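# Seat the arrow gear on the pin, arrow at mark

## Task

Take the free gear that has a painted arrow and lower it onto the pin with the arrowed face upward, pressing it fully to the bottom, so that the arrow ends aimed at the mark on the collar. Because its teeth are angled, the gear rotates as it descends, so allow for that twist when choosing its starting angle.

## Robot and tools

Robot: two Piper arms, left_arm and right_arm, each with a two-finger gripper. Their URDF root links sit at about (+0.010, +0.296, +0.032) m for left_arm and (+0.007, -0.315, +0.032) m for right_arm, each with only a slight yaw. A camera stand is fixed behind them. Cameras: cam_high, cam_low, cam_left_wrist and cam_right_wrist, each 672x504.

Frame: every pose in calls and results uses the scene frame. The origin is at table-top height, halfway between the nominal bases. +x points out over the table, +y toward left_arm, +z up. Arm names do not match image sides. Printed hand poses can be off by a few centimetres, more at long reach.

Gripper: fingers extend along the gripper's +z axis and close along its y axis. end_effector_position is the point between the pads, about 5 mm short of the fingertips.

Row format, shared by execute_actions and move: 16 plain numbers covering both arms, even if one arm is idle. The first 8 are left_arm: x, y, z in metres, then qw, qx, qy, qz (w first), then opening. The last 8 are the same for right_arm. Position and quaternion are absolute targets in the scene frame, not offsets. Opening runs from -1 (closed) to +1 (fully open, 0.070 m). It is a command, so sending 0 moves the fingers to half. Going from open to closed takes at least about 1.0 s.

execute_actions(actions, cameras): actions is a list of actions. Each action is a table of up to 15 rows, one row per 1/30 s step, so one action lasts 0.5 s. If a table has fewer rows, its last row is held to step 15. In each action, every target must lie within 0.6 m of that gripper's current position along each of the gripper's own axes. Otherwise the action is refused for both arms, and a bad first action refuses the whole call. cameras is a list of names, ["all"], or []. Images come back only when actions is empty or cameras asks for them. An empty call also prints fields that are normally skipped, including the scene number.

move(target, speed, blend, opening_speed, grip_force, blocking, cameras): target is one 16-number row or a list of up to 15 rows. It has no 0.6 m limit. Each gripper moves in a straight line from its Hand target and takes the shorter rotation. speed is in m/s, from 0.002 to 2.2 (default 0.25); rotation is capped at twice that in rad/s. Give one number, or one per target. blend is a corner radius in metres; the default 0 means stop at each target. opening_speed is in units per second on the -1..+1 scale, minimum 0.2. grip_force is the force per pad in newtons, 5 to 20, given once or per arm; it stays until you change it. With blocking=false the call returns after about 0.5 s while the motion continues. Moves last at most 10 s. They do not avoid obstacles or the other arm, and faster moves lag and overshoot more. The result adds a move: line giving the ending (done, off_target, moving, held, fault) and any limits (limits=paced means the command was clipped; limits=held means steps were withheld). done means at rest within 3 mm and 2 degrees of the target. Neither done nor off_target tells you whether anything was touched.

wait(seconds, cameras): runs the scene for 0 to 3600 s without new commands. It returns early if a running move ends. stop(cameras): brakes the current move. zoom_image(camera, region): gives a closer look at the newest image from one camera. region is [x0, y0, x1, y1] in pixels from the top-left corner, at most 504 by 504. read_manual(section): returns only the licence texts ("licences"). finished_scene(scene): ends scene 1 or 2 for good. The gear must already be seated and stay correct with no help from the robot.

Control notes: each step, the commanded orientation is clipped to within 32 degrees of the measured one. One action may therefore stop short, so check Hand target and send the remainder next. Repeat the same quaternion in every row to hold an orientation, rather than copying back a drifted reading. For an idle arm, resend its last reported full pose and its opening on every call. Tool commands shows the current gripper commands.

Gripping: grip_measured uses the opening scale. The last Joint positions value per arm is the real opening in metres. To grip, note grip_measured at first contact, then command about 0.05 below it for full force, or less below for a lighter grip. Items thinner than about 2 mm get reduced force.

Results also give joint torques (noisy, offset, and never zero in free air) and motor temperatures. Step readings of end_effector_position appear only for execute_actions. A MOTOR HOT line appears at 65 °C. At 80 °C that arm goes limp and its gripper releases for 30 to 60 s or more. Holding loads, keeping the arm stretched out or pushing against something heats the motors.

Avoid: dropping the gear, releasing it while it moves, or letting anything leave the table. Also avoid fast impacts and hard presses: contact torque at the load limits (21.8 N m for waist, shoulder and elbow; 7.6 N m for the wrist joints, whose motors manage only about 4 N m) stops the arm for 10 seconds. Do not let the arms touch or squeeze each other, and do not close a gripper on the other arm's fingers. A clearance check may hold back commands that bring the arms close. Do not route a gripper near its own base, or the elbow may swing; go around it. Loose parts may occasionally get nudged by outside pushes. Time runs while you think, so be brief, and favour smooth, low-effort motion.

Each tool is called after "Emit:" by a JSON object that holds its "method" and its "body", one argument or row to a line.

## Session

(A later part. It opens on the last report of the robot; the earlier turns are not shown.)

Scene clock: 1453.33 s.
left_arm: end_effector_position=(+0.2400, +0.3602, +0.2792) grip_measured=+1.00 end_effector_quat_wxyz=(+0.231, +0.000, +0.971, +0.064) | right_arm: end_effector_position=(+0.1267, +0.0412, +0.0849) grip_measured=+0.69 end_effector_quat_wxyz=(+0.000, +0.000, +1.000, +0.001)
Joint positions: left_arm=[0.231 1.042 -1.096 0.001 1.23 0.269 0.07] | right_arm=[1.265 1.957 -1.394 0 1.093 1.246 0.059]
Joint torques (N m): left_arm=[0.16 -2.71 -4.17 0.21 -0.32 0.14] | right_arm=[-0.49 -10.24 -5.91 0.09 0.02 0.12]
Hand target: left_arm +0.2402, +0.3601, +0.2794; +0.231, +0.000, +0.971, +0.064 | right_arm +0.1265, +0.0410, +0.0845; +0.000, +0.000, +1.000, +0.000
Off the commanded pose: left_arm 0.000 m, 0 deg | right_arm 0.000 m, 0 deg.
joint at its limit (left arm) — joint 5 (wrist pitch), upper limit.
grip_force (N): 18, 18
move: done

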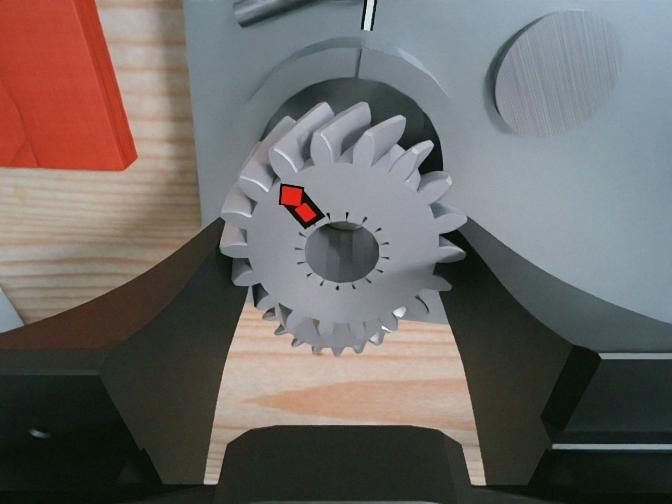

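Emit:
{"method": "move", "body": {
  "target": [
    [0.2402,0.3601,0.2794,0.231,0,0.971,0.064,1,0.1262,0.0406,0.0825,0,0,1,0,0.4]
  ],
  "speed": 0.03,
  "cameras": ["cam_right_wrist"]
}}

Emit:
{"method": "zoom_image", "body": {
  "camera": "cam_right_wrist",
  "region": [300, 205, 385, 265]
}}

Scene clock: 1458.47 s.
left_arm: end_effector_position=(+0.2400, +0.3602, +0.2792) grip_measured=+1.00 end_effector_quat_wxyz=(+0.231, +0.000, +0.971, +0.064) | right_arm: end_effector_position=(+0.1262, +0.0401, +0.0824) grip_measured=+0.69 end_effector_quat_wxyz=(-0.001, +0.000, +1.000, -0.001)
Joint positions: left_arm=[0.231 1.042 -1.096 0.001 1.23 0.269 0.07] | right_arm=[1.265 1.959 -1.386 0.001 1.086 1.246 0.059]
Joint torques (N m): left_arm=[0.16 -2.71 -4.17 0.21 -0.32 0.14] | right_arm=[0.19 -10.29 -7.23 -0.44 -0.42 0.13]
Hand target: left_arm +0.2402, +0.3601, +0.2794; +0.231, +0.000, +0.971, +0.064 | right_arm +0.1262, +0.0406, +0.0825; +0.000, +0.000, +1.000, +0.000
Off the commanded pose: left_arm 0.000 m, 0 deg | right_arm 0.001 m, 0 deg.
joint at its limit (left arm) — joint 5 (wrist pitch), upper limit.
grip_force (N): 18, 18
move: done

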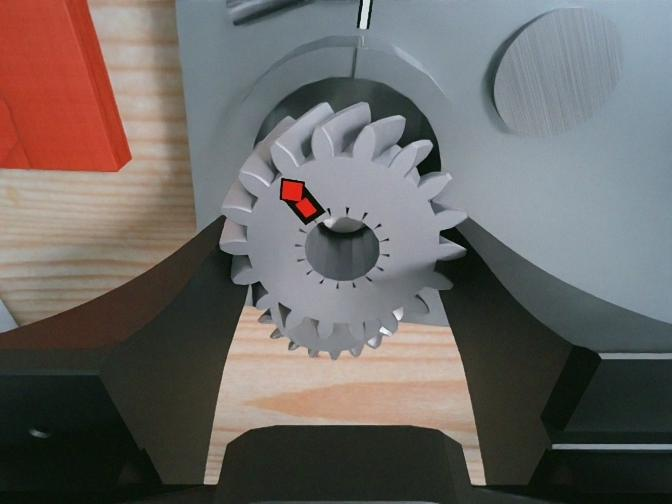

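Scaled by 5.929 from the camera's image (finer frame: 960x720).

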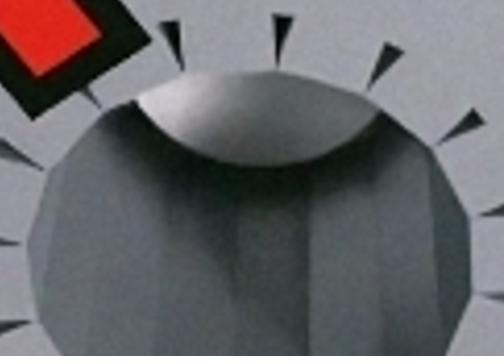

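Emit:
{"method": "move", "body": {
  "target": [
    [0.2402,0.3601,0.2794,0.231,0,0.971,0.064,1,0.1258,0.0408,0.0823,0,-0.0262,0.99966,0,0.4],
    [0.2402,0.3601,0.2794,0.231,0,0.971,0.064,1,0.1258,0.0408,0.0800,0,-0.0262,0.99966,0,0.4]
  ],
  "speed": 0.02,
  "cameras": ["cam_right_wrist"]
}}

Emit:
{"method": "zoom_image", "body": {
  "camera": "cam_right_wrist",
  "region": [220, 100, 470, 380]
}}

Scene clock: 1467.97 s.
left_arm: end_effector_position=(+0.2400, +0.3602, +0.2792) grip_measured=+1.00 end_effector_quat_wxyz=(+0.231, +0.000, +0.971, +0.064) | right_arm: end_effector_position=(+0.1256, +0.0400, +0.0792) grip_measured=+0.69 end_effector_quat_wxyz=(-0.001, -0.026, +1.000, -0.002)
Joint positions: left_arm=[0.231 1.042 -1.096 0.001 1.23 0.269 0.07] | right_arm=[1.267 1.964 -1.38 0 1.078 1.195 0.059]
Joint torques (N m): left_arm=[0.16 -2.7 -4.19 0.21 -0.32 0.14] | right_arm=[1.11 -8.96 -12.27 0.3 -3.28 -0.09]
Hand target: left_arm +0.2402, +0.3601, +0.2794; +0.231, +0.000, +0.971, +0.064 | right_arm +0.1258, +0.0408, +0.0800; +0.000, -0.026, +1.000, +0.000
Off the commanded pose: left_arm 0.000 m, 0 deg | right_arm 0.001 m, 0 deg.
joint at its limit (left arm) — joint 5 (wrist pitch), upper limit.
grip_force (N): 18, 18
move: done

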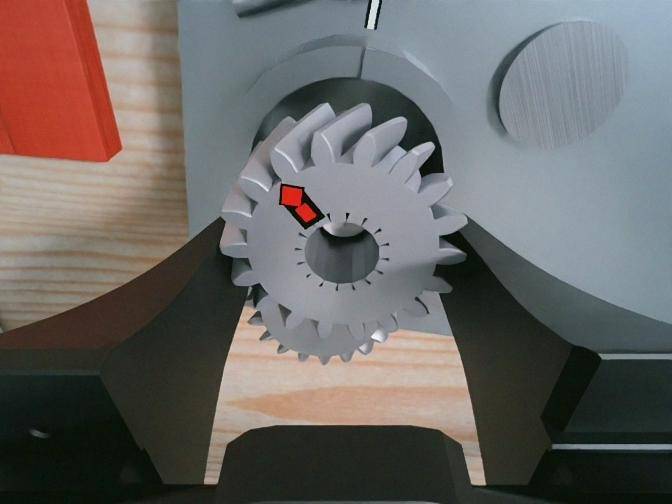

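Scaled by 1.800 from the camera's image (finer frame: 960x720).

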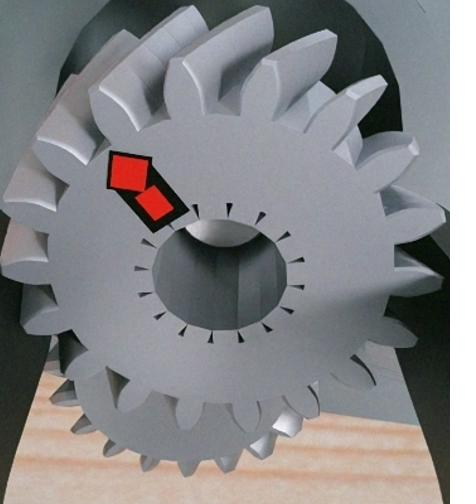

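Emit:
{"method": "move", "body": {
  "target": [
    [0.2402,0.3601,0.2794,0.231,0,0.971,0.064,1,0.1257,0.0403,0.0760,0,0.0,1,0,0.4]
  ],
  "speed": 0.02,
  "cameras": ["cam_right_wrist"]
}}

Scene clock: 1472.93 s.
left_arm: end_effector_position=(+0.2400, +0.3602, +0.2792) grip_measured=+1.00 end_effector_quat_wxyz=(+0.231, +0.000, +0.971, +0.064) | right_arm: end_effector_position=(+0.1258, +0.0407, +0.0763) grip_measured=+0.69 end_effector_quat_wxyz=(+0.000, +0.000, +1.000, +0.001)
Joint positions: left_arm=[0.231 1.042 -1.096 0.001 1.23 0.269 0.07] | right_arm=[1.267 1.967 -1.371 0 1.061 1.248 0.059]
Joint torques (N m): left_arm=[0.16 -2.72 -4.17 0.21 -0.32 0.14] | right_arm=[-0.25 -6.99 -10.68 -0.01 -3.14 -0.24]
Motor temperatures (°C): left_arm=[31 31 32 32 33 31] | right_arm=[28 38 31 36 43 32]
Hand target: left_arm +0.2402, +0.3601, +0.2794; +0.231, +0.000, +0.971, +0.064 | right_arm +0.1257, +0.0403, +0.0760; +0.000, +0.000, +1.000, +0.000
Off the commanded pose: left_arm 0.000 m, 0 deg | right_arm 0.001 m, 0 deg.
joint at its limit (left arm) — joint 5 (wrist pitch), upper limit.
grip_force (N): 18, 18
move: done

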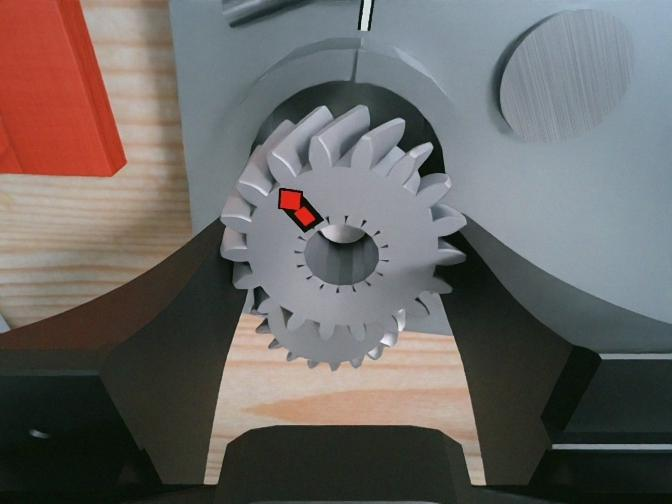

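Emit:
{"method": "move", "body": {
  "target": [
    [0.2402,0.3601,0.2794,0.231,0,0.971,0.064,1,0.1257,0.0403,0.0720,0,0.0270,0.99964,0,0.4],
    [0.2402,0.3601,0.2794,0.231,0,0.971,0.064,1,0.1257,0.0403,0.0690,0,0.0471,0.99889,0,0.4]
  ],
  "speed": 0.02,
  "cameras": ["cam_right_wrist"]
}}

Scene clock: 1478.90 s.
left_arm: end_effector_position=(+0.2400, +0.3602, +0.2792) grip_measured=+1.00 end_effector_quat_wxyz=(+0.231, +0.000, +0.971, +0.064) | right_arm: end_effector_position=(+0.1259, +0.0408, +0.0696) grip_measured=+0.69 end_effector_quat_wxyz=(+0.000, +0.047, +0.999, +0.001)
Joint positions: left_arm=[0.231 1.042 -1.096 0.001 1.23 0.269 0.07] | right_arm=[1.267 1.977 -1.358 0 1.037 1.342 0.059]
Joint torques (N m): left_arm=[0.15 -2.71 -4.17 0.21 -0.32 0.14] | right_arm=[-0.47 -6.52 -2.93 -0.47 -0.22 0.14]
Hand target: left_arm +0.2402, +0.3601, +0.2794; +0.231, +0.000, +0.971, +0.064 | right_arm +0.1257, +0.0403, +0.0690; +0.000, +0.047, +0.999, +0.000
Off the commanded pose: left_arm 0.000 m, 0 deg | right_arm 0.001 m, 0 deg.
joint at its limit (left arm) — joint 5 (wrist pitch), upper limit.
grip_force (N): 18, 18
move: done

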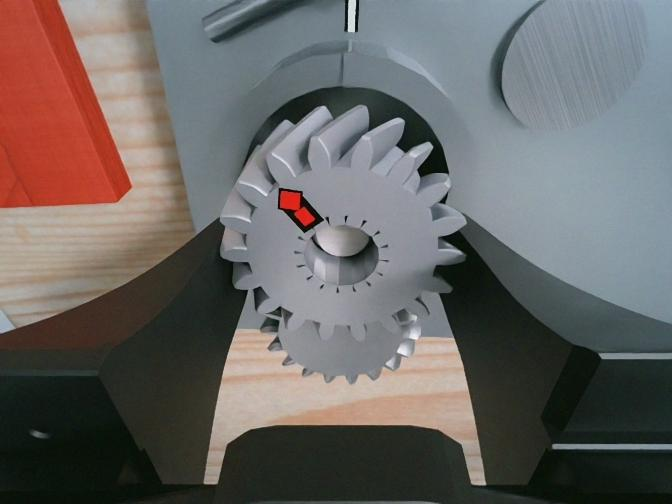

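Emit:
{"method": "move", "body": {
  "target": [
    [0.2402,0.3601,0.2794,0.231,0,0.971,0.064,1,0.1257,0.0403,0.0650,0,0.0741,0.99725,0,0.4],
    [0.2402,0.3601,0.2794,0.231,0,0.971,0.064,1,0.1257,0.0403,0.0600,0,0.1079,0.99416,0,0.4]
  ],
  "speed": 0.02,
  "cameras": ["cam_right_wrist"]
}}

Scene clock: 1486.00 s.
left_arm: end_effector_position=(+0.2400, +0.3602, +0.2792) grip_measured=+1.00 end_effector_quat_wxyz=(+0.231, +0.000, +0.971, +0.064) | right_arm: end_effector_position=(+0.1259, +0.0409, +0.0603) grip_measured=+0.68 end_effector_quat_wxyz=(+0.000, +0.108, +0.994, +0.001)
Joint positions: left_arm=[0.231 1.042 -1.096 0.001 1.23 0.269 0.07] | right_arm=[1.267 1.991 -1.342 0 1.006 1.464 0.059]
Joint torques (N m): left_arm=[0.17 -2.72 -4.18 0.21 -0.32 0.14] | right_arm=[-1.5 0.33 9.86 -0.62 3.44 0.48]
Hand target: left_arm +0.2402, +0.3601, +0.2794; +0.231, +0.000, +0.971, +0.064 | right_arm +0.1257, +0.0403, +0.0600; +0.000, +0.108, +0.994, +0.000
Off the commanded pose: left_arm 0.000 m, 0 deg | right_arm 0.001 m, 0 deg.
joint at its limit (left arm) — joint 5 (wrist pitch), upper limit.
grip_force (N): 18, 18
move: done

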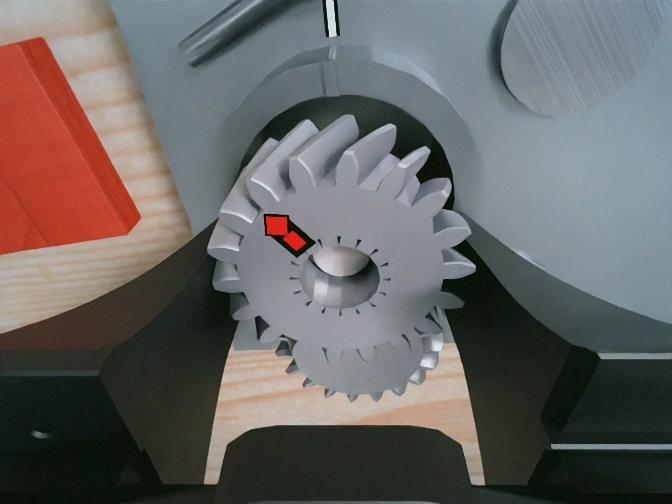

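Emit:
{"method": "move", "body": {
  "target": [
    [0.2402,0.3601,0.2794,0.231,0,0.971,0.064,1,0.1257,0.0403,0.0625,0,0.1079,0.99416,0,0.4],
    [0.2402,0.3601,0.2794,0.231,0,0.971,0.064,1,0.1257,0.0403,0.0625,0,0.1079,0.99416,0,1],
    [0.2402,0.3601,0.2794,0.231,0,0.971,0.064,1,0.1257,0.0403,0.11,0,0.1079,0.99416,0,1]
  ],
  "speed": 0.06,
  "cameras": ["cam_right_wrist"]
}}

Emit:
{"method": "zoom_image", "body": {
  "camera": "cam_right_wrist",
  "region": [230, 30, 450, 310]
}}

Scene clock: 1495.50 s.
left_arm: end_effector_position=(+0.2400, +0.3602, +0.2792) grip_measured=+1.00 end_effector_quat_wxyz=(+0.231, +0.000, +0.971, +0.064) | right_arm: end_effector_position=(+0.1259, +0.0406, +0.1106) grip_measured=+1.00 end_effector_quat_wxyz=(+0.000, +0.108, +0.994, +0.001)
Joint positions: left_arm=[0.231 1.042 -1.096 0.001 1.23 0.269 0.07] | right_arm=[1.267 1.924 -1.449 0 1.181 1.464 0.07]
Joint torques (N m): left_arm=[0.16 -2.71 -4.19 0.21 -0.32 0.14] | right_arm=[0.88 -8.63 -5.37 0.11 -0.09 -0.03]
Motor temperatures (°C): left_arm=[31 31 32 32 33 31] | right_arm=[28 37 31 36 49 32]
Hand target: left_arm +0.2402, +0.3601, +0.2794; +0.231, +0.000, +0.971, +0.064 | right_arm +0.1257, +0.0403, +0.1100; +0.000, +0.108, +0.994, +0.000
Off the commanded pose: left_arm 0.000 m, 0 deg | right_arm 0.001 m, 0 deg.
joint at its limit (left arm) — joint 5 (wrist pitch), upper limit.
grip_force (N): 18, 18
move: done

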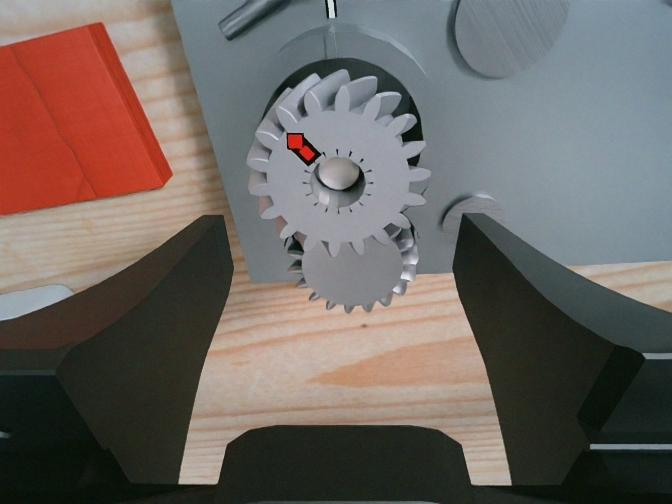

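Scaled by 1.800 from the camera's image (finer frame: 960x720).

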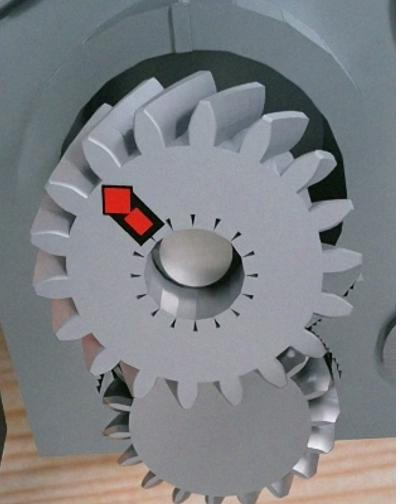

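Emit:
{"method": "move", "body": {
  "target": [
    [0.2402,0.3601,0.2794,0.231,0,0.971,0.064,1,0.1257,0.0403,0.1106,0,-0.13917,0.99027,0,-0.3],
    [0.2402,0.3601,0.2794,0.231,0,0.971,0.064,1,0.1257,0.0403,0.082,0,-0.13917,0.99027,0,-0.3]
  ],
  "speed": 0.1,
  "cameras": ["cam_right_wrist","cam_low"]
}}

Scene clock: 1548.53 s.
left_arm: end_effector_position=(+0.2400, +0.3602, +0.2792) grip_measured=+1.00 end_effector_quat_wxyz=(+0.231, +0.000, +0.971, +0.064) | right_arm: end_effector_position=(+0.1267, +0.0428, +0.0921) grip_measured=-0.30 end_effector_quat_wxyz=(+0.007, -0.139, +0.990, +0.013)
Joint positions: left_arm=[0.231 1.042 -1.096 0.001 1.23 0.269 0.07] | right_arm=[1.267 1.933 -1.385 0 1.081 0.968 0.025]
Joint torques (N m): left_arm=[0.17 -2.71 -4.17 0.21 -0.32 0.14] | right_arm=[0.59 16.07 11.7 0 -2.01 -0.01]
Motor temperatures (°C): left_arm=[31 31 32 32 32 31] | right_arm=[28 37 30 36 34 32]
Hand target: left_arm +0.2402, +0.3601, +0.2794; +0.231, +0.000, +0.971, +0.064 | right_arm +0.1256, +0.0401, +0.0822; +0.000, -0.139, +0.990, +0.000
Off the commanded pose: left_arm 0.000 m, 0 deg | right_arm 0.010 m, 2 deg.
joint at its limit (left arm) — joint 5 (wrist pitch), upper limit.
grip_force (N): 18, 18
move: off_target (right_arm)
Images, in order (width x height): cam_low 672x504, cam_right_wrist 672x504.

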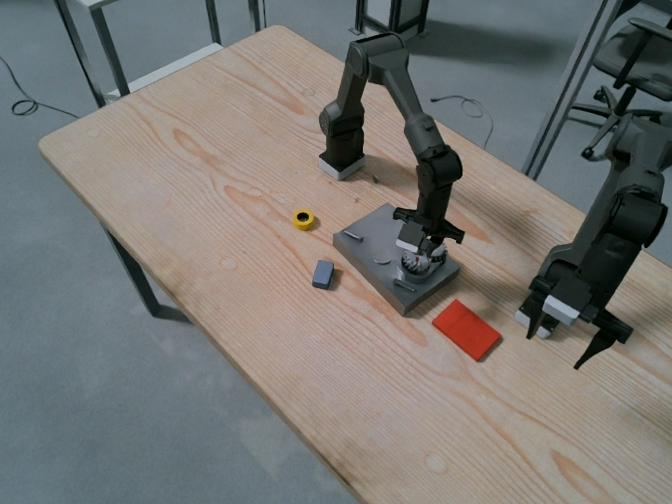

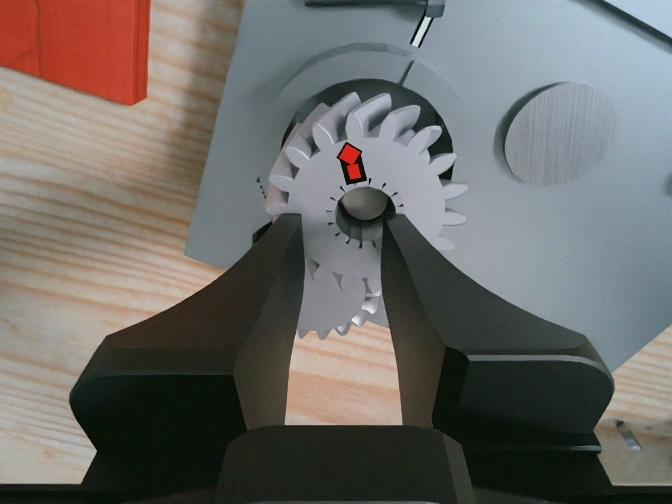

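Emit:
{"method": "move", "body": {
  "target": [0.2402,0.3601,0.2794,0.231,0,0.971,0.064,1,0.1257,0.0403,0.1106,0,-0.13917,0.99027,0,-0.3],
  "speed": 0.1,
  "cameras": ["cam_right_wrist","cam_low","cam_high"]
}}

Emit:
{"method": "zoom_image", "body": {
  "camera": "cam_right_wrist",
  "region": [250, 100, 500, 350]
}}

Emit:
{"method": "zoom_image", "body": {
  "camera": "cam_low",
  "region": [370, 200, 480, 290]
}}

Scene clock: 1557.20 s.
left_arm: end_effector_position=(+0.2400, +0.3602, +0.2792) grip_measured=+1.00 end_effector_quat_wxyz=(+0.231, +0.000, +0.971, +0.064) | right_arm: end_effector_position=(+0.1256, +0.0401, +0.1100) grip_measured=-0.30 end_effector_quat_wxyz=(-0.001, -0.139, +0.990, -0.001)
Joint positions: left_arm=[0.231 1.042 -1.096 0.001 1.23 0.269 0.07] | right_arm=[1.267 1.925 -1.449 0.001 1.183 0.968 0.024]
Joint torques (N m): left_arm=[0.17 -2.71 -4.18 0.21 -0.32 0.14] | right_arm=[0.25 -10.07 -7.46 -0.16 -0.08 0.03]
Hand target: left_arm +0.2402, +0.3601, +0.2794; +0.231, +0.000, +0.971, +0.064 | right_arm +0.1257, +0.0403, +0.1106; +0.000, -0.139, +0.990, +0.000
Off the commanded pose: left_arm 0.000 m, 0 deg | right_arm 0.001 m, 0 deg.
joint at its limit (left arm) — joint 5 (wrist pitch), upper limit.
grip_force (N): 18, 18
move: done
Images, in order (width x height): cam_high 672x504, cam_low 672x504, cam_right_wrist 672x504.

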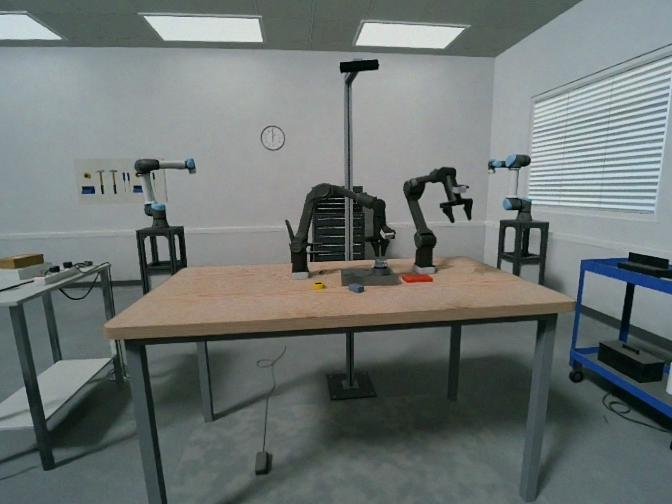

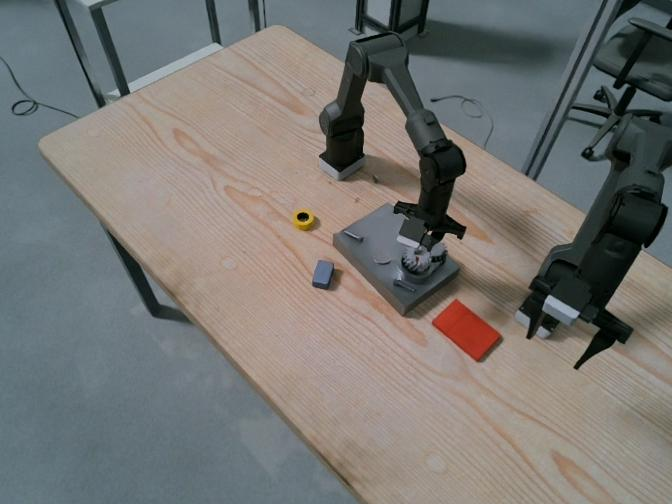

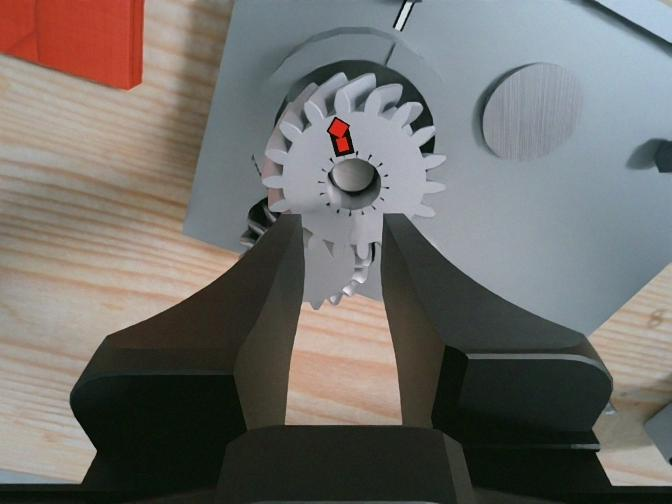

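Scaled by 2.016 from the camera's image (finer frame: 960x720).

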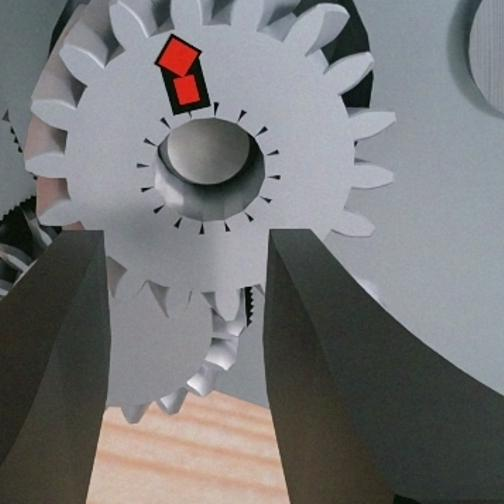

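Scaled by 4.582 from the camera's image (finer frame: 960x720).

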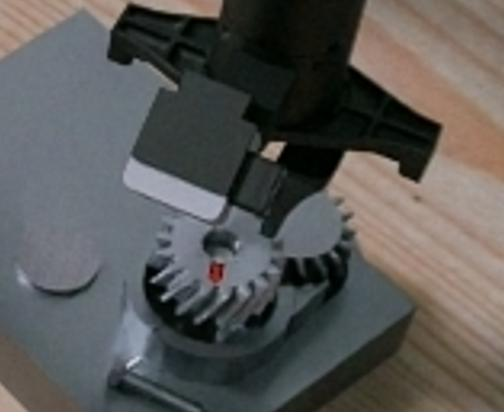

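Emit:
{"method": "move", "body": {
  "target": [0.2402,0.3601,0.2794,0.231,0,0.971,0.064,1,0.1257,0.0403,0.096,0,-0.13917,0.99027,0,-0.3],
  "speed": 0.05,
  "cameras": ["cam_right_wrist"]
}}

Emit:
{"method": "zoom_image", "body": {
  "camera": "cam_right_wrist",
  "region": [240, 80, 490, 330]
}}

Scene clock: 1589.73 s.
left_arm: end_effector_position=(+0.2400, +0.3602, +0.2792) grip_measured=+1.00 end_effector_quat_wxyz=(+0.231, +0.000, +0.971, +0.064) | right_arm: end_effector_position=(+0.1257, +0.0405, +0.0959) grip_measured=-0.30 end_effector_quat_wxyz=(+0.000, -0.139, +0.990, +0.001)
Joint positions: left_arm=[0.231 1.042 -1.096 0.001 1.23 0.269 0.07] | right_arm=[1.267 1.94 -1.414 0.001 1.13 0.968 0.024]
Joint torques (N m): left_arm=[0.16 -2.7 -4.19 0.21 -0.32 0.14] | right_arm=[0.59 -9.04 -5.84 -0.17 0.08 0.11]
Hand target: left_arm +0.2402, +0.3601, +0.2794; +0.231, +0.000, +0.971, +0.064 | right_arm +0.1257, +0.0403, +0.0960; +0.000, -0.139, +0.990, +0.000
Off the commanded pose: left_arm 0.000 m, 0 deg | right_arm 0.000 m, 0 deg.
joint at its limit (left arm) — joint 5 (wrist pitch), upper limit.
grip_force (N): 18, 18
move: done

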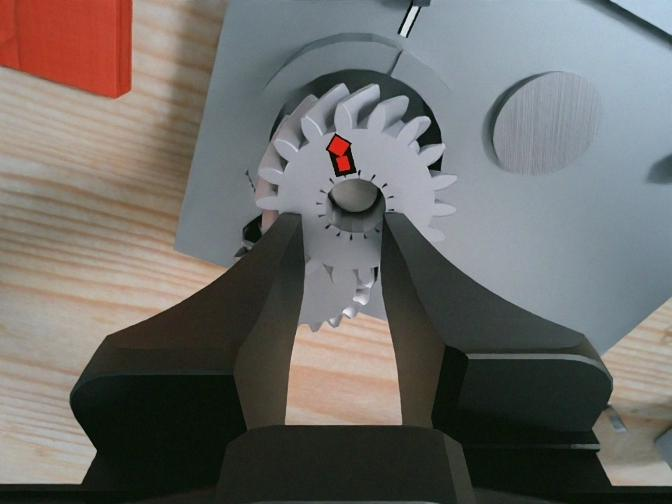

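Scaled by 2.016 from the camera's image (finer frame: 960x720).

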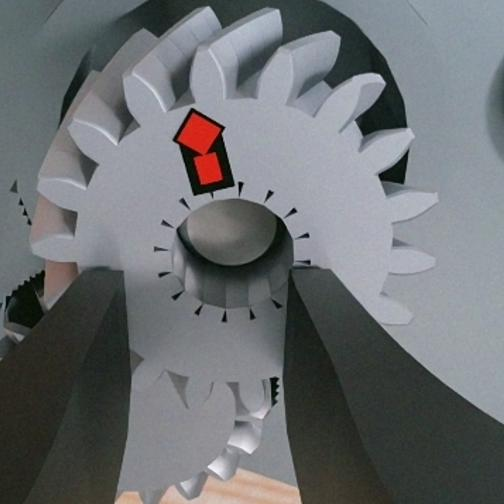

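Emit:
{"method": "move", "body": {
  "target": [0.2402,0.3601,0.2794,0.231,0,0.971,0.064,1,0.1257,0.0403,0.0905,0,-0.13917,0.99027,0,-0.3],
  "speed": 0.03,
  "cameras": ["cam_right_wrist","cam_low"]
}}

Emit:
{"method": "zoom_image", "body": {
  "camera": "cam_right_wrist",
  "region": [240, 80, 490, 330]
}}

Emit:
{"method": "zoom_image", "body": {
  "camera": "cam_low",
  "region": [370, 200, 480, 290]
}}

Scene clock: 1608.57 s.
left_arm: end_effector_position=(+0.2400, +0.3602, +0.2792) grip_measured=+1.00 end_effector_quat_wxyz=(+0.231, +0.000, +0.971, +0.064) | right_arm: end_effector_position=(+0.1260, +0.0414, +0.0936) grip_measured=-0.30 end_effector_quat_wxyz=(+0.002, -0.139, +0.990, +0.004)
Joint positions: left_arm=[0.231 1.042 -1.096 0.001 1.23 0.269 0.07] | right_arm=[1.267 1.942 -1.406 0.001 1.114 0.968 0.025]
Joint torques (N m): left_arm=[0.17 -2.7 -4.19 0.21 -0.32 0.14] | right_arm=[0.78 -0.36 1.01 -0.09 -0.99 0.11]
Hand target: left_arm +0.2402, +0.3601, +0.2794; +0.231, +0.000, +0.971, +0.064 | right_arm +0.1257, +0.0403, +0.0905; +0.000, -0.139, +0.990, +0.000
Off the commanded pose: left_arm 0.000 m, 0 deg | right_arm 0.003 m, 0 deg.
joint at its limit (left arm) — joint 5 (wrist pitch), upper limit.
grip_force (N): 18, 18
move: done
Images, in order (width x height): cam_low 672x504, cam_right_wrist 672x504.

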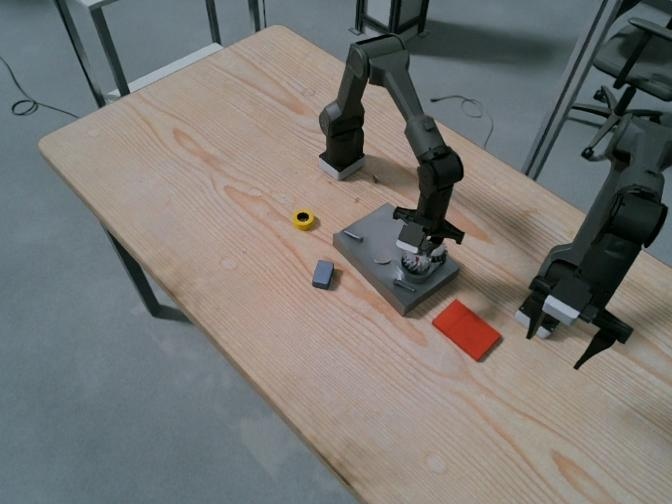

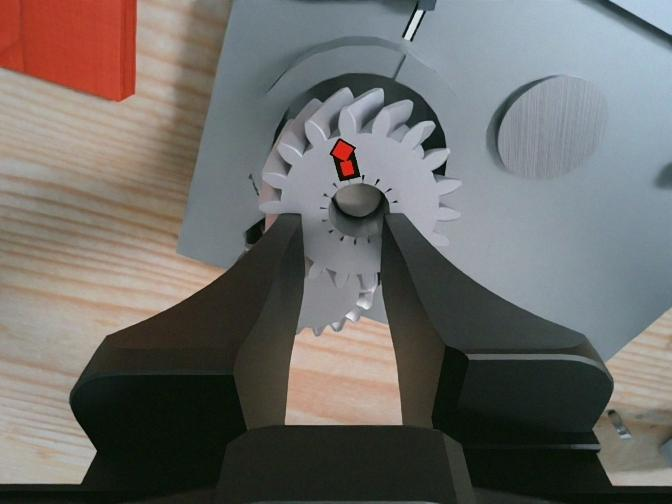

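Scaled by 2.016 from the camera's image (finer frame: 960x720).

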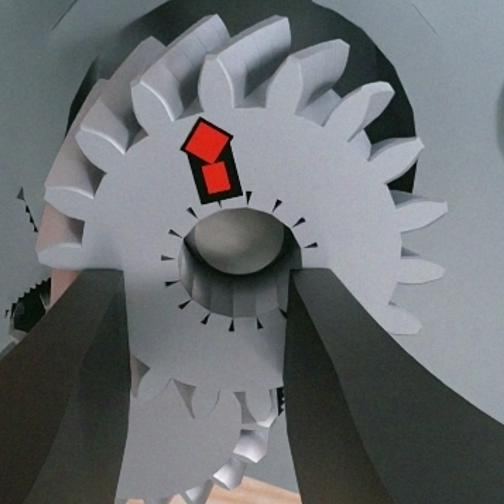

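Scaled by 4.582 from the camera's image (finer frame: 960x720).

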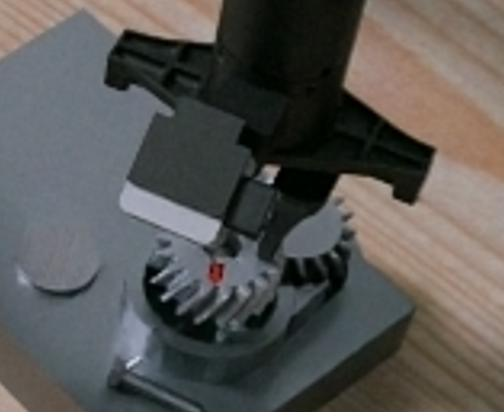

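Emit:
{"method": "move", "body": {
  "target": [
    [0.2402,0.3601,0.2794,0.231,0,0.971,0.064,1,0.1257,0.0403,0.12,0,-0.13917,0.99027,0,-0.3],
    [0.2402,0.3601,0.2794,0.231,0,0.971,0.064,1,0.098,0.0423,0.12,0,0,1,0,1]
  ],
  "speed": 0.1,
  "cameras": ["cam_right_wrist"]
}}

Emit:
{"method": "zoom_image", "body": {
  "camera": "cam_right_wrist",
  "region": [230, 60, 480, 310]
}}

Emit:
{"method": "zoom_image", "body": {
  "camera": "cam_right_wrist",
  "region": [300, 120, 400, 220]
}}

Scene clock: 1638.10 s.
left_arm: end_effector_position=(+0.2400, +0.3602, +0.2792) grip_measured=+1.00 end_effector_quat_wxyz=(+0.231, +0.000, +0.971, +0.064) | right_arm: end_effector_position=(+0.0979, +0.0424, +0.1200) grip_measured=+1.00 end_effector_quat_wxyz=(+0.000, +0.000, +1.000, +0.000)
Joint positions: left_arm=[0.231 1.042 -1.096 0.001 1.23 0.269 0.07] | right_arm=[1.34 1.894 -1.443 0.001 1.207 1.321 0.07]
Joint torques (N m): left_arm=[0.18 -2.69 -4.18 0.21 -0.32 0.14] | right_arm=[-0.43 -9.71 -5.07 -0.2 -0.06 -0.06]
Hand target: left_arm +0.2402, +0.3601, +0.2794; +0.231, +0.000, +0.971, +0.064 | right_arm +0.0980, +0.0423, +0.1200; +0.000, +0.000, +1.000, +0.000
Off the commanded pose: left_arm 0.000 m, 0 deg | right_arm 0.000 m, 0 deg.
joint at its limit (left arm) — joint 5 (wrist pitch), upper limit.
grip_force (N): 18, 18
move: done

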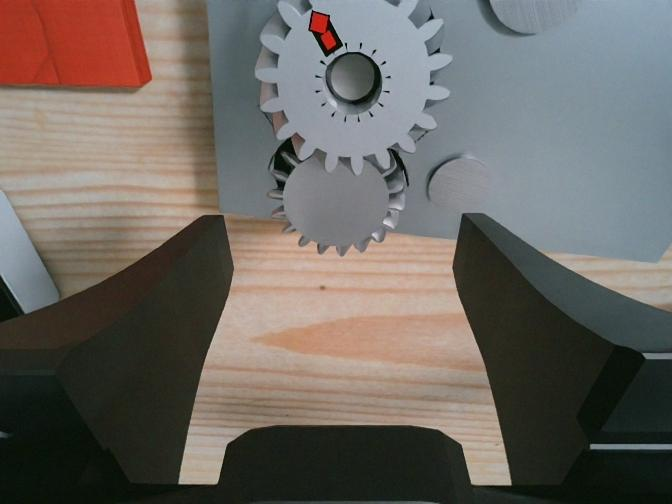

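Scaled by 2.016 from the camera's image (finer frame: 960x720).

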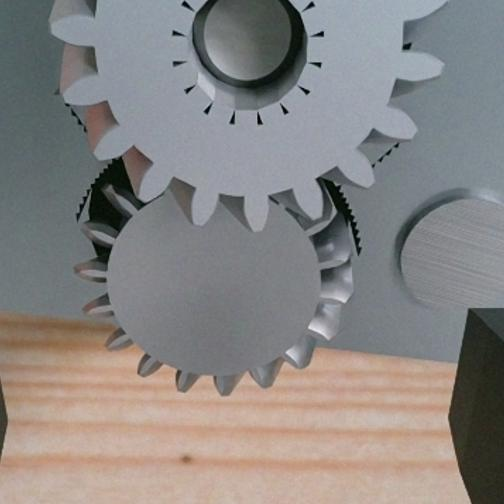

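Scaled by 5.040 from the camera's image (finer frame: 960x720).

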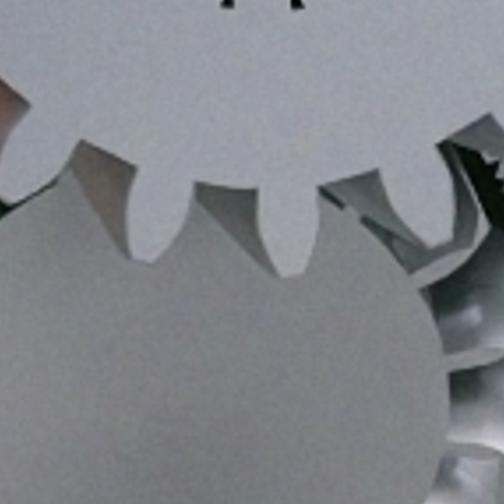

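Emit:
{"method": "move", "body": {
  "target": [
    [0.2402,0.3601,0.2794,0.231,0,0.971,0.064,1,0.1262,0.0400,0.108,0,-0.17365,0.98481,0,-0.3],
    [0.2402,0.3601,0.2794,0.231,0,0.971,0.064,1,0.1262,0.0400,0.095,0,-0.17365,0.98481,0,-0.3],
    [0.2402,0.3601,0.2794,0.231,0,0.971,0.064,1,0.1262,0.0395,0.086,0,-0.10453,0.99452,0,-0.3]
  ],
  "speed": [0.1,0.05,0.02],
  "cameras": ["cam_right_wrist"]
}}

Scene clock: 1675.67 s.
left_arm: end_effector_position=(+0.2400, +0.3602, +0.2792) grip_measured=+1.00 end_effector_quat_wxyz=(+0.231, +0.000, +0.971, +0.064) | right_arm: end_effector_position=(+0.1267, +0.0408, +0.0923) grip_measured=-0.30 end_effector_quat_wxyz=(+0.004, -0.104, +0.994, +0.008)
Joint positions: left_arm=[0.231 1.042 -1.096 0.001 1.23 0.269 0.07] | right_arm=[1.265 1.935 -1.389 0 1.095 1.037 0.025]
Joint torques (N m): left_arm=[0.18 -2.7 -4.19 0.2 -0.32 0.14] | right_arm=[3.99 12.37 11.35 2.22 -0.92 0.24]
Hand target: left_arm +0.2402, +0.3601, +0.2794; +0.231, +0.000, +0.971, +0.064 | right_arm +0.1262, +0.0394, +0.0861; +0.000, -0.105, +0.995, +0.000
Off the commanded pose: left_arm 0.000 m, 0 deg | right_arm 0.006 m, 1 deg.
joint at its limit (left arm) — joint 5 (wrist pitch), upper limit.
grip_force (N): 18, 18
move: off_target (right_arm)

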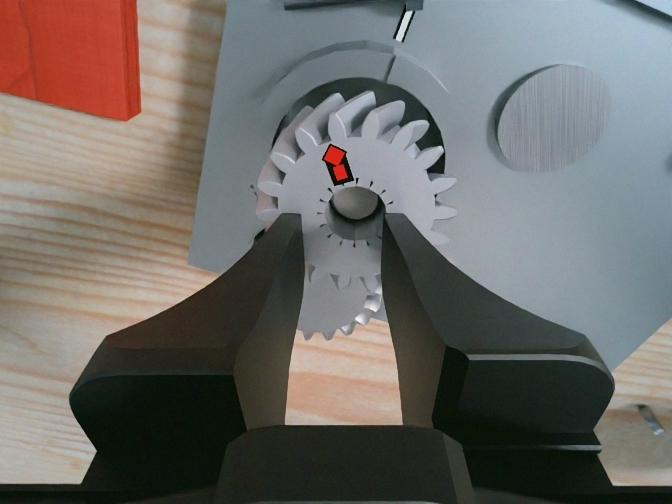

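Emit:
{"method": "move", "body": {
  "target": [
    [0.2402,0.3601,0.2794,0.231,0,0.971,0.064,1,0.1262,0.0400,0.11,0,-0.10453,0.99452,0,-0.3],
    [0.2402,0.3601,0.2794,0.231,0,0.971,0.064,1,0.075,0.0423,0.13,0,-1,0,0,1]
  ],
  "speed": 0.25,
  "cameras": ["cam_right_wrist","cam_low"]
}}

Emit:
{"method": "zoom_image", "body": {
  "camera": "cam_right_wrist",
  "region": [230, 60, 480, 310]
}}

Emit:
{"method": "zoom_image", "body": {
  "camera": "cam_low",
  "region": [390, 230, 460, 300]
}}

Scene clock: 1716.37 s.
left_arm: end_effector_position=(+0.2400, +0.3602, +0.2792) grip_measured=+1.00 end_effector_quat_wxyz=(+0.231, +0.000, +0.971, +0.064) | right_arm: end_effector_position=(+0.0752, +0.0425, +0.1300) grip_measured=+1.00 end_effector_quat_wxyz=(-0.001, +1.000, +0.000, +0.001)
Joint positions: left_arm=[0.231 1.042 -1.096 0.001 1.23 0.269 0.07] | right_arm=[1.401 1.867 -1.442 -0.001 1.231 -1.76 0.07]
Joint torques (N m): left_arm=[0.19 -2.69 -4.19 0.2 -0.32 0.14] | right_arm=[-0.13 -8.92 -4.65 0.26 0.07 0.01]
Motor temperatures (°C): left_arm=[31 31 32 31 32 31] | right_arm=[29 39 31 43 32 32]
Hand target: left_arm +0.2402, +0.3601, +0.2794; +0.231, +0.000, +0.971, +0.064 | right_arm +0.0750, +0.0423, +0.1299; -0.001, +1.000, +0.000, +0.000
Off the commanded pose: left_arm 0.000 m, 0 deg | right_arm 0.000 m, 0 deg.
joint sent to its limit (right arm) — joint 5 (wrist pitch), upper limit. The joint targets still meet the commanded pose.
joint at its limit (left arm) — joint 5 (wrist pitch), upper limit.
grip_force (N): 18, 18
move: done
Images, in order (width x height): cam_low 672x504, cam_right_wrist 672x504.

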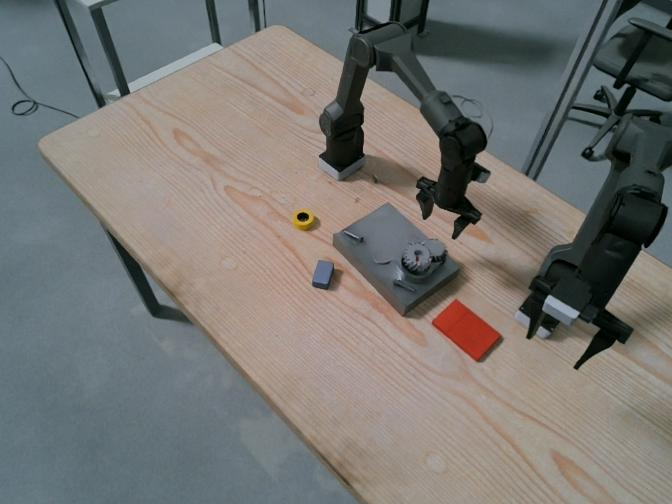

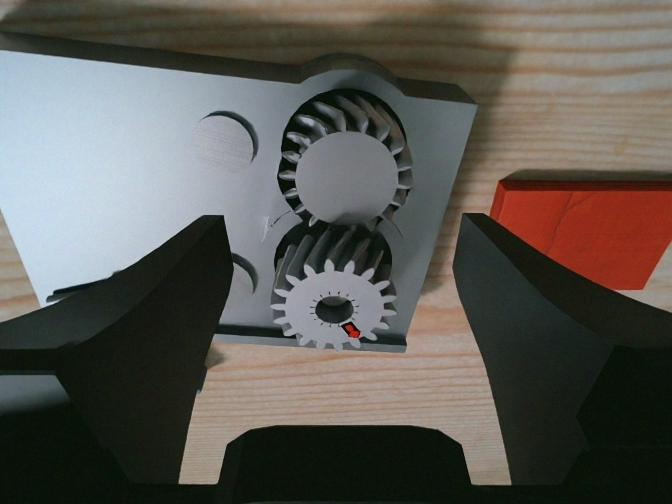

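Scaled by 2.016 from the camera's image (finer frame: 960x720).

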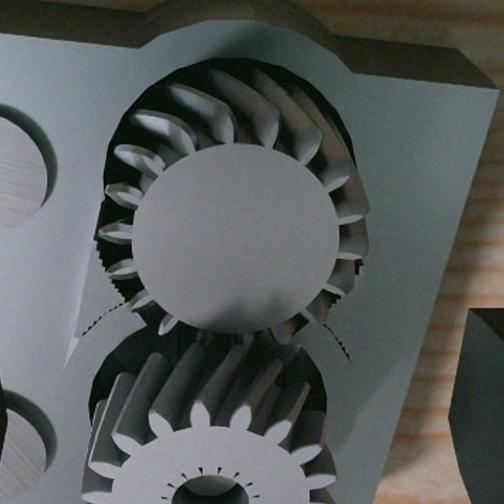

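Scaled by 7.200 from the camera's image (finer frame: 960x720).

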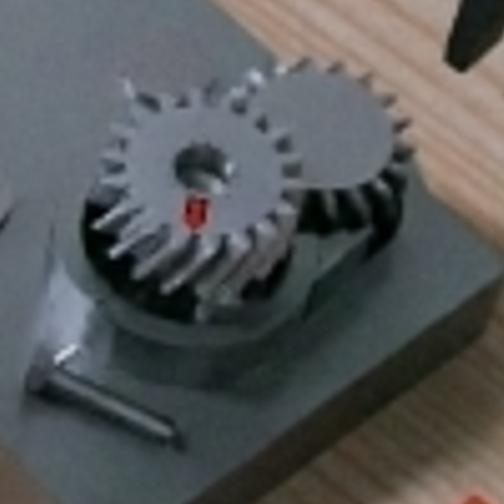

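Emit:
{"method": "zoom_image", "body": {
  "camera": "cam_right_wrist",
  "region": [265, 190, 405, 300]
}}

Scaled by 3.600 from the camera's image (finer frame: 960x720).

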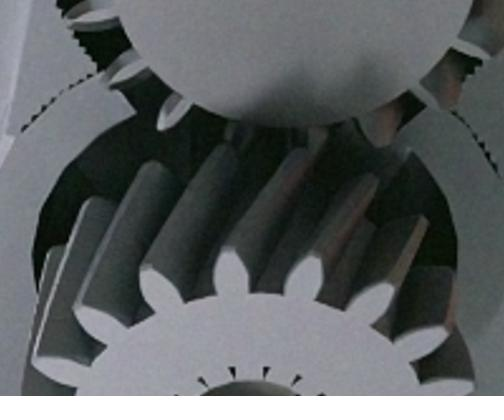

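Emit:
{"method": "move", "body": {
  "target": [0.2402,0.3601,0.2794,0.231,0,0.971,0.064,1,0.107,0.0433,0.103,0,-1,0,0,1],
  "speed": 0.15,
  "cameras": ["cam_right_wrist"]
}}

Emit:
{"method": "zoom_image", "body": {
  "camera": "cam_right_wrist",
  "region": [260, 120, 420, 250]
}}

Scene clock: 1747.57 s.
left_arm: end_effector_position=(+0.2400, +0.3602, +0.2792) grip_measured=+1.00 end_effector_quat_wxyz=(+0.231, +0.000, +0.971, +0.064) | right_arm: end_effector_position=(+0.1071, +0.0430, +0.1022) grip_measured=+1.00 end_effector_quat_wxyz=(+0.001, +1.000, +0.000, +0.000)
Joint positions: left_arm=[0.231 1.042 -1.096 0.001 1.23 0.269 0.07] | right_arm=[1.316 1.925 -1.416 0 1.151 -1.844 0.07]
Joint torques (N m): left_arm=[0.19 -2.7 -4.19 0.2 -0.32 0.14] | right_arm=[0.77 -9.84 -5.96 0.15 0.1 0.14]
Motor temperatures (°C): left_arm=[31 31 32 31 32 31] | right_arm=[28 38 30 38 32 32]
Hand target: left_arm +0.2402, +0.3601, +0.2794; +0.231, +0.000, +0.971, +0.064 | right_arm +0.1070, +0.0433, +0.1030; +0.000, +1.000, +0.000, +0.000
Off the commanded pose: left_arm 0.000 m, 0 deg | right_arm 0.001 m, 0 deg.
joint at its limit (left arm) — joint 5 (wrist pitch), upper limit.
grip_force (N): 18, 18
move: done

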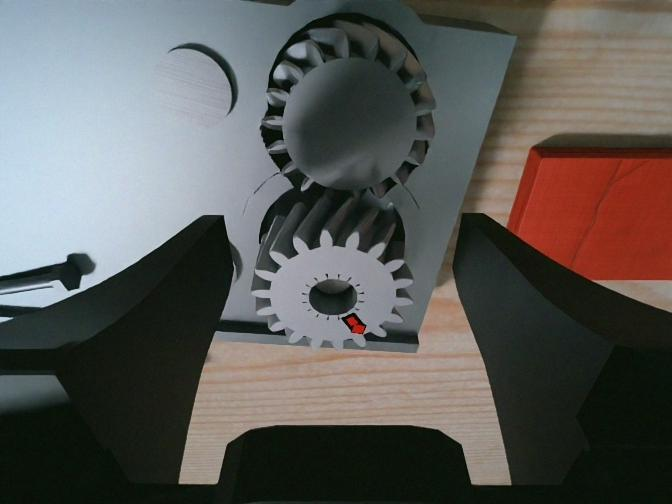

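Scaled by 3.150 from the camera's image (finer frame: 960x720).

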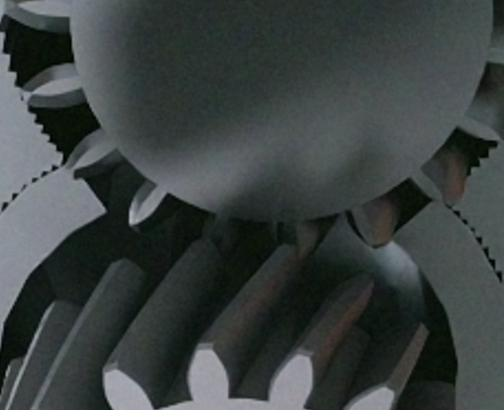

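Emit:
{"method": "move", "body": {
  "target": [
    [0.2402,0.3601,0.2794,0.231,0,0.971,0.064,1,0.1262,0.0406,0.1120,0,0.08716,0.99619,0,1],
    [0.2402,0.3601,0.2794,0.231,0,0.971,0.064,1,0.1262,0.0406,0.0800,0,0.08716,0.99619,0,1]
  ],
  "speed": [0.3,0.08],
  "cameras": ["cam_right_wrist"]
}}

Emit:
{"method": "move", "body": {
  "target": [0.2402,0.3601,0.2794,0.231,0,0.971,0.064,1,0.1262,0.0406,0.0800,0,0.08716,0.99619,0,0.4],
  "grip_force": 14,
  "cameras": ["cam_right_wrist"]
}}

Scene clock: 1795.20 s.
left_arm: end_effector_position=(+0.2400, +0.3602, +0.2792) grip_measured=+1.00 end_effector_quat_wxyz=(+0.231, +0.000, +0.971, +0.064) | right_arm: end_effector_position=(+0.1260, +0.0410, +0.0951) grip_measured=+1.00 end_effector_quat_wxyz=(+0.005, +0.499, +0.779, +0.380)
Joint positions: left_arm=[0.231 1.042 -1.096 0.001 1.23 0.269 0.07] | right_arm=[1.444 1.626 -0.643 -1.745 0.307 -2.082 0.07]
Joint torques (N m): left_arm=[0.19 -2.69 -4.2 0.2 -0.32 0.14] | right_arm=[0.55 -1.46 -3.24 -0.19 0.07 -0.01]
Hand target: left_arm +0.2402, +0.3601, +0.2794; +0.231, +0.000, +0.971, +0.064 | right_arm +0.1257, +0.0406, +0.0939; +0.006, +0.499, +0.780, +0.378
Off the commanded pose: left_arm 0.000 m, 0 deg | right_arm 0.015 m, 70 deg; orientation clipped.
joint sent to its limit (right arm) — joint 4 (forearm roll), lower limit; joint 6 (wrist roll), lower limit.
joint at its limit (left arm) — joint 5 (wrist pitch), upper limit.
grip_force (N): 18, 18
move: off_target (right_arm; path cut at 10 s); path passed 1 of 2 targets; limits=paced

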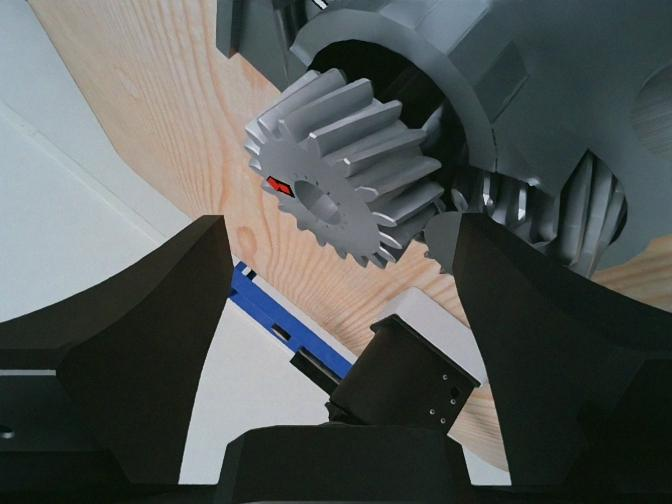

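Scene clock: 1797.97 s.
left_arm: end_effector_position=(+0.2400, +0.3602, +0.2792) grip_measured=+1.00 end_effector_quat_wxyz=(+0.231, +0.000, +0.971, +0.064) | right_arm: end_effector_position=(+0.1259, +0.0411, +0.0863) grip_measured=+0.40 end_effector_quat_wxyz=(+0.020, +0.496, +0.784, +0.374)
Joint positions: left_arm=[0.231 1.042 -1.096 0.001 1.23 0.269 0.07] | right_arm=[1.461 1.66 -0.647 -1.744 0.337 -2.082 0.049]
Joint torques (N m): left_arm=[0.19 -2.68 -4.2 0.2 -0.32 0.14] | right_arm=[-3.01 16.22 -13.68 -0.96 0.14 0.03]
Hand target: left_arm +0.2402, +0.3601, +0.2794; +0.231, +0.000, +0.971, +0.064 | right_arm +0.1258, +0.0405, +0.0798; +0.024, +0.495, +0.787, +0.367
Off the commanded pose: left_arm 0.000 m, 0 deg | right_arm 0.006 m, 69 deg; orientation clipped.
joint sent to its limit (right arm) — joint 4 (forearm roll), lower limit; joint 6 (wrist roll), lower limit. The joint targets are off in orientation, not in position.
joint at its limit (left arm) — joint 5 (wrist pitch), upper limit.
grip_force (N): 14, 14
move: off_target (right_arm); limits=paced

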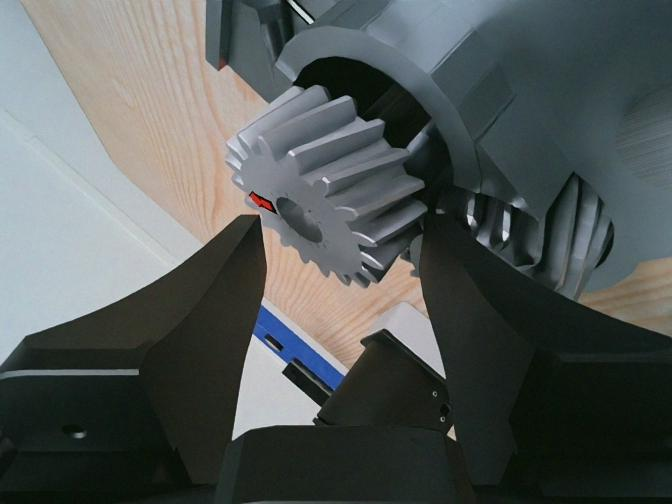

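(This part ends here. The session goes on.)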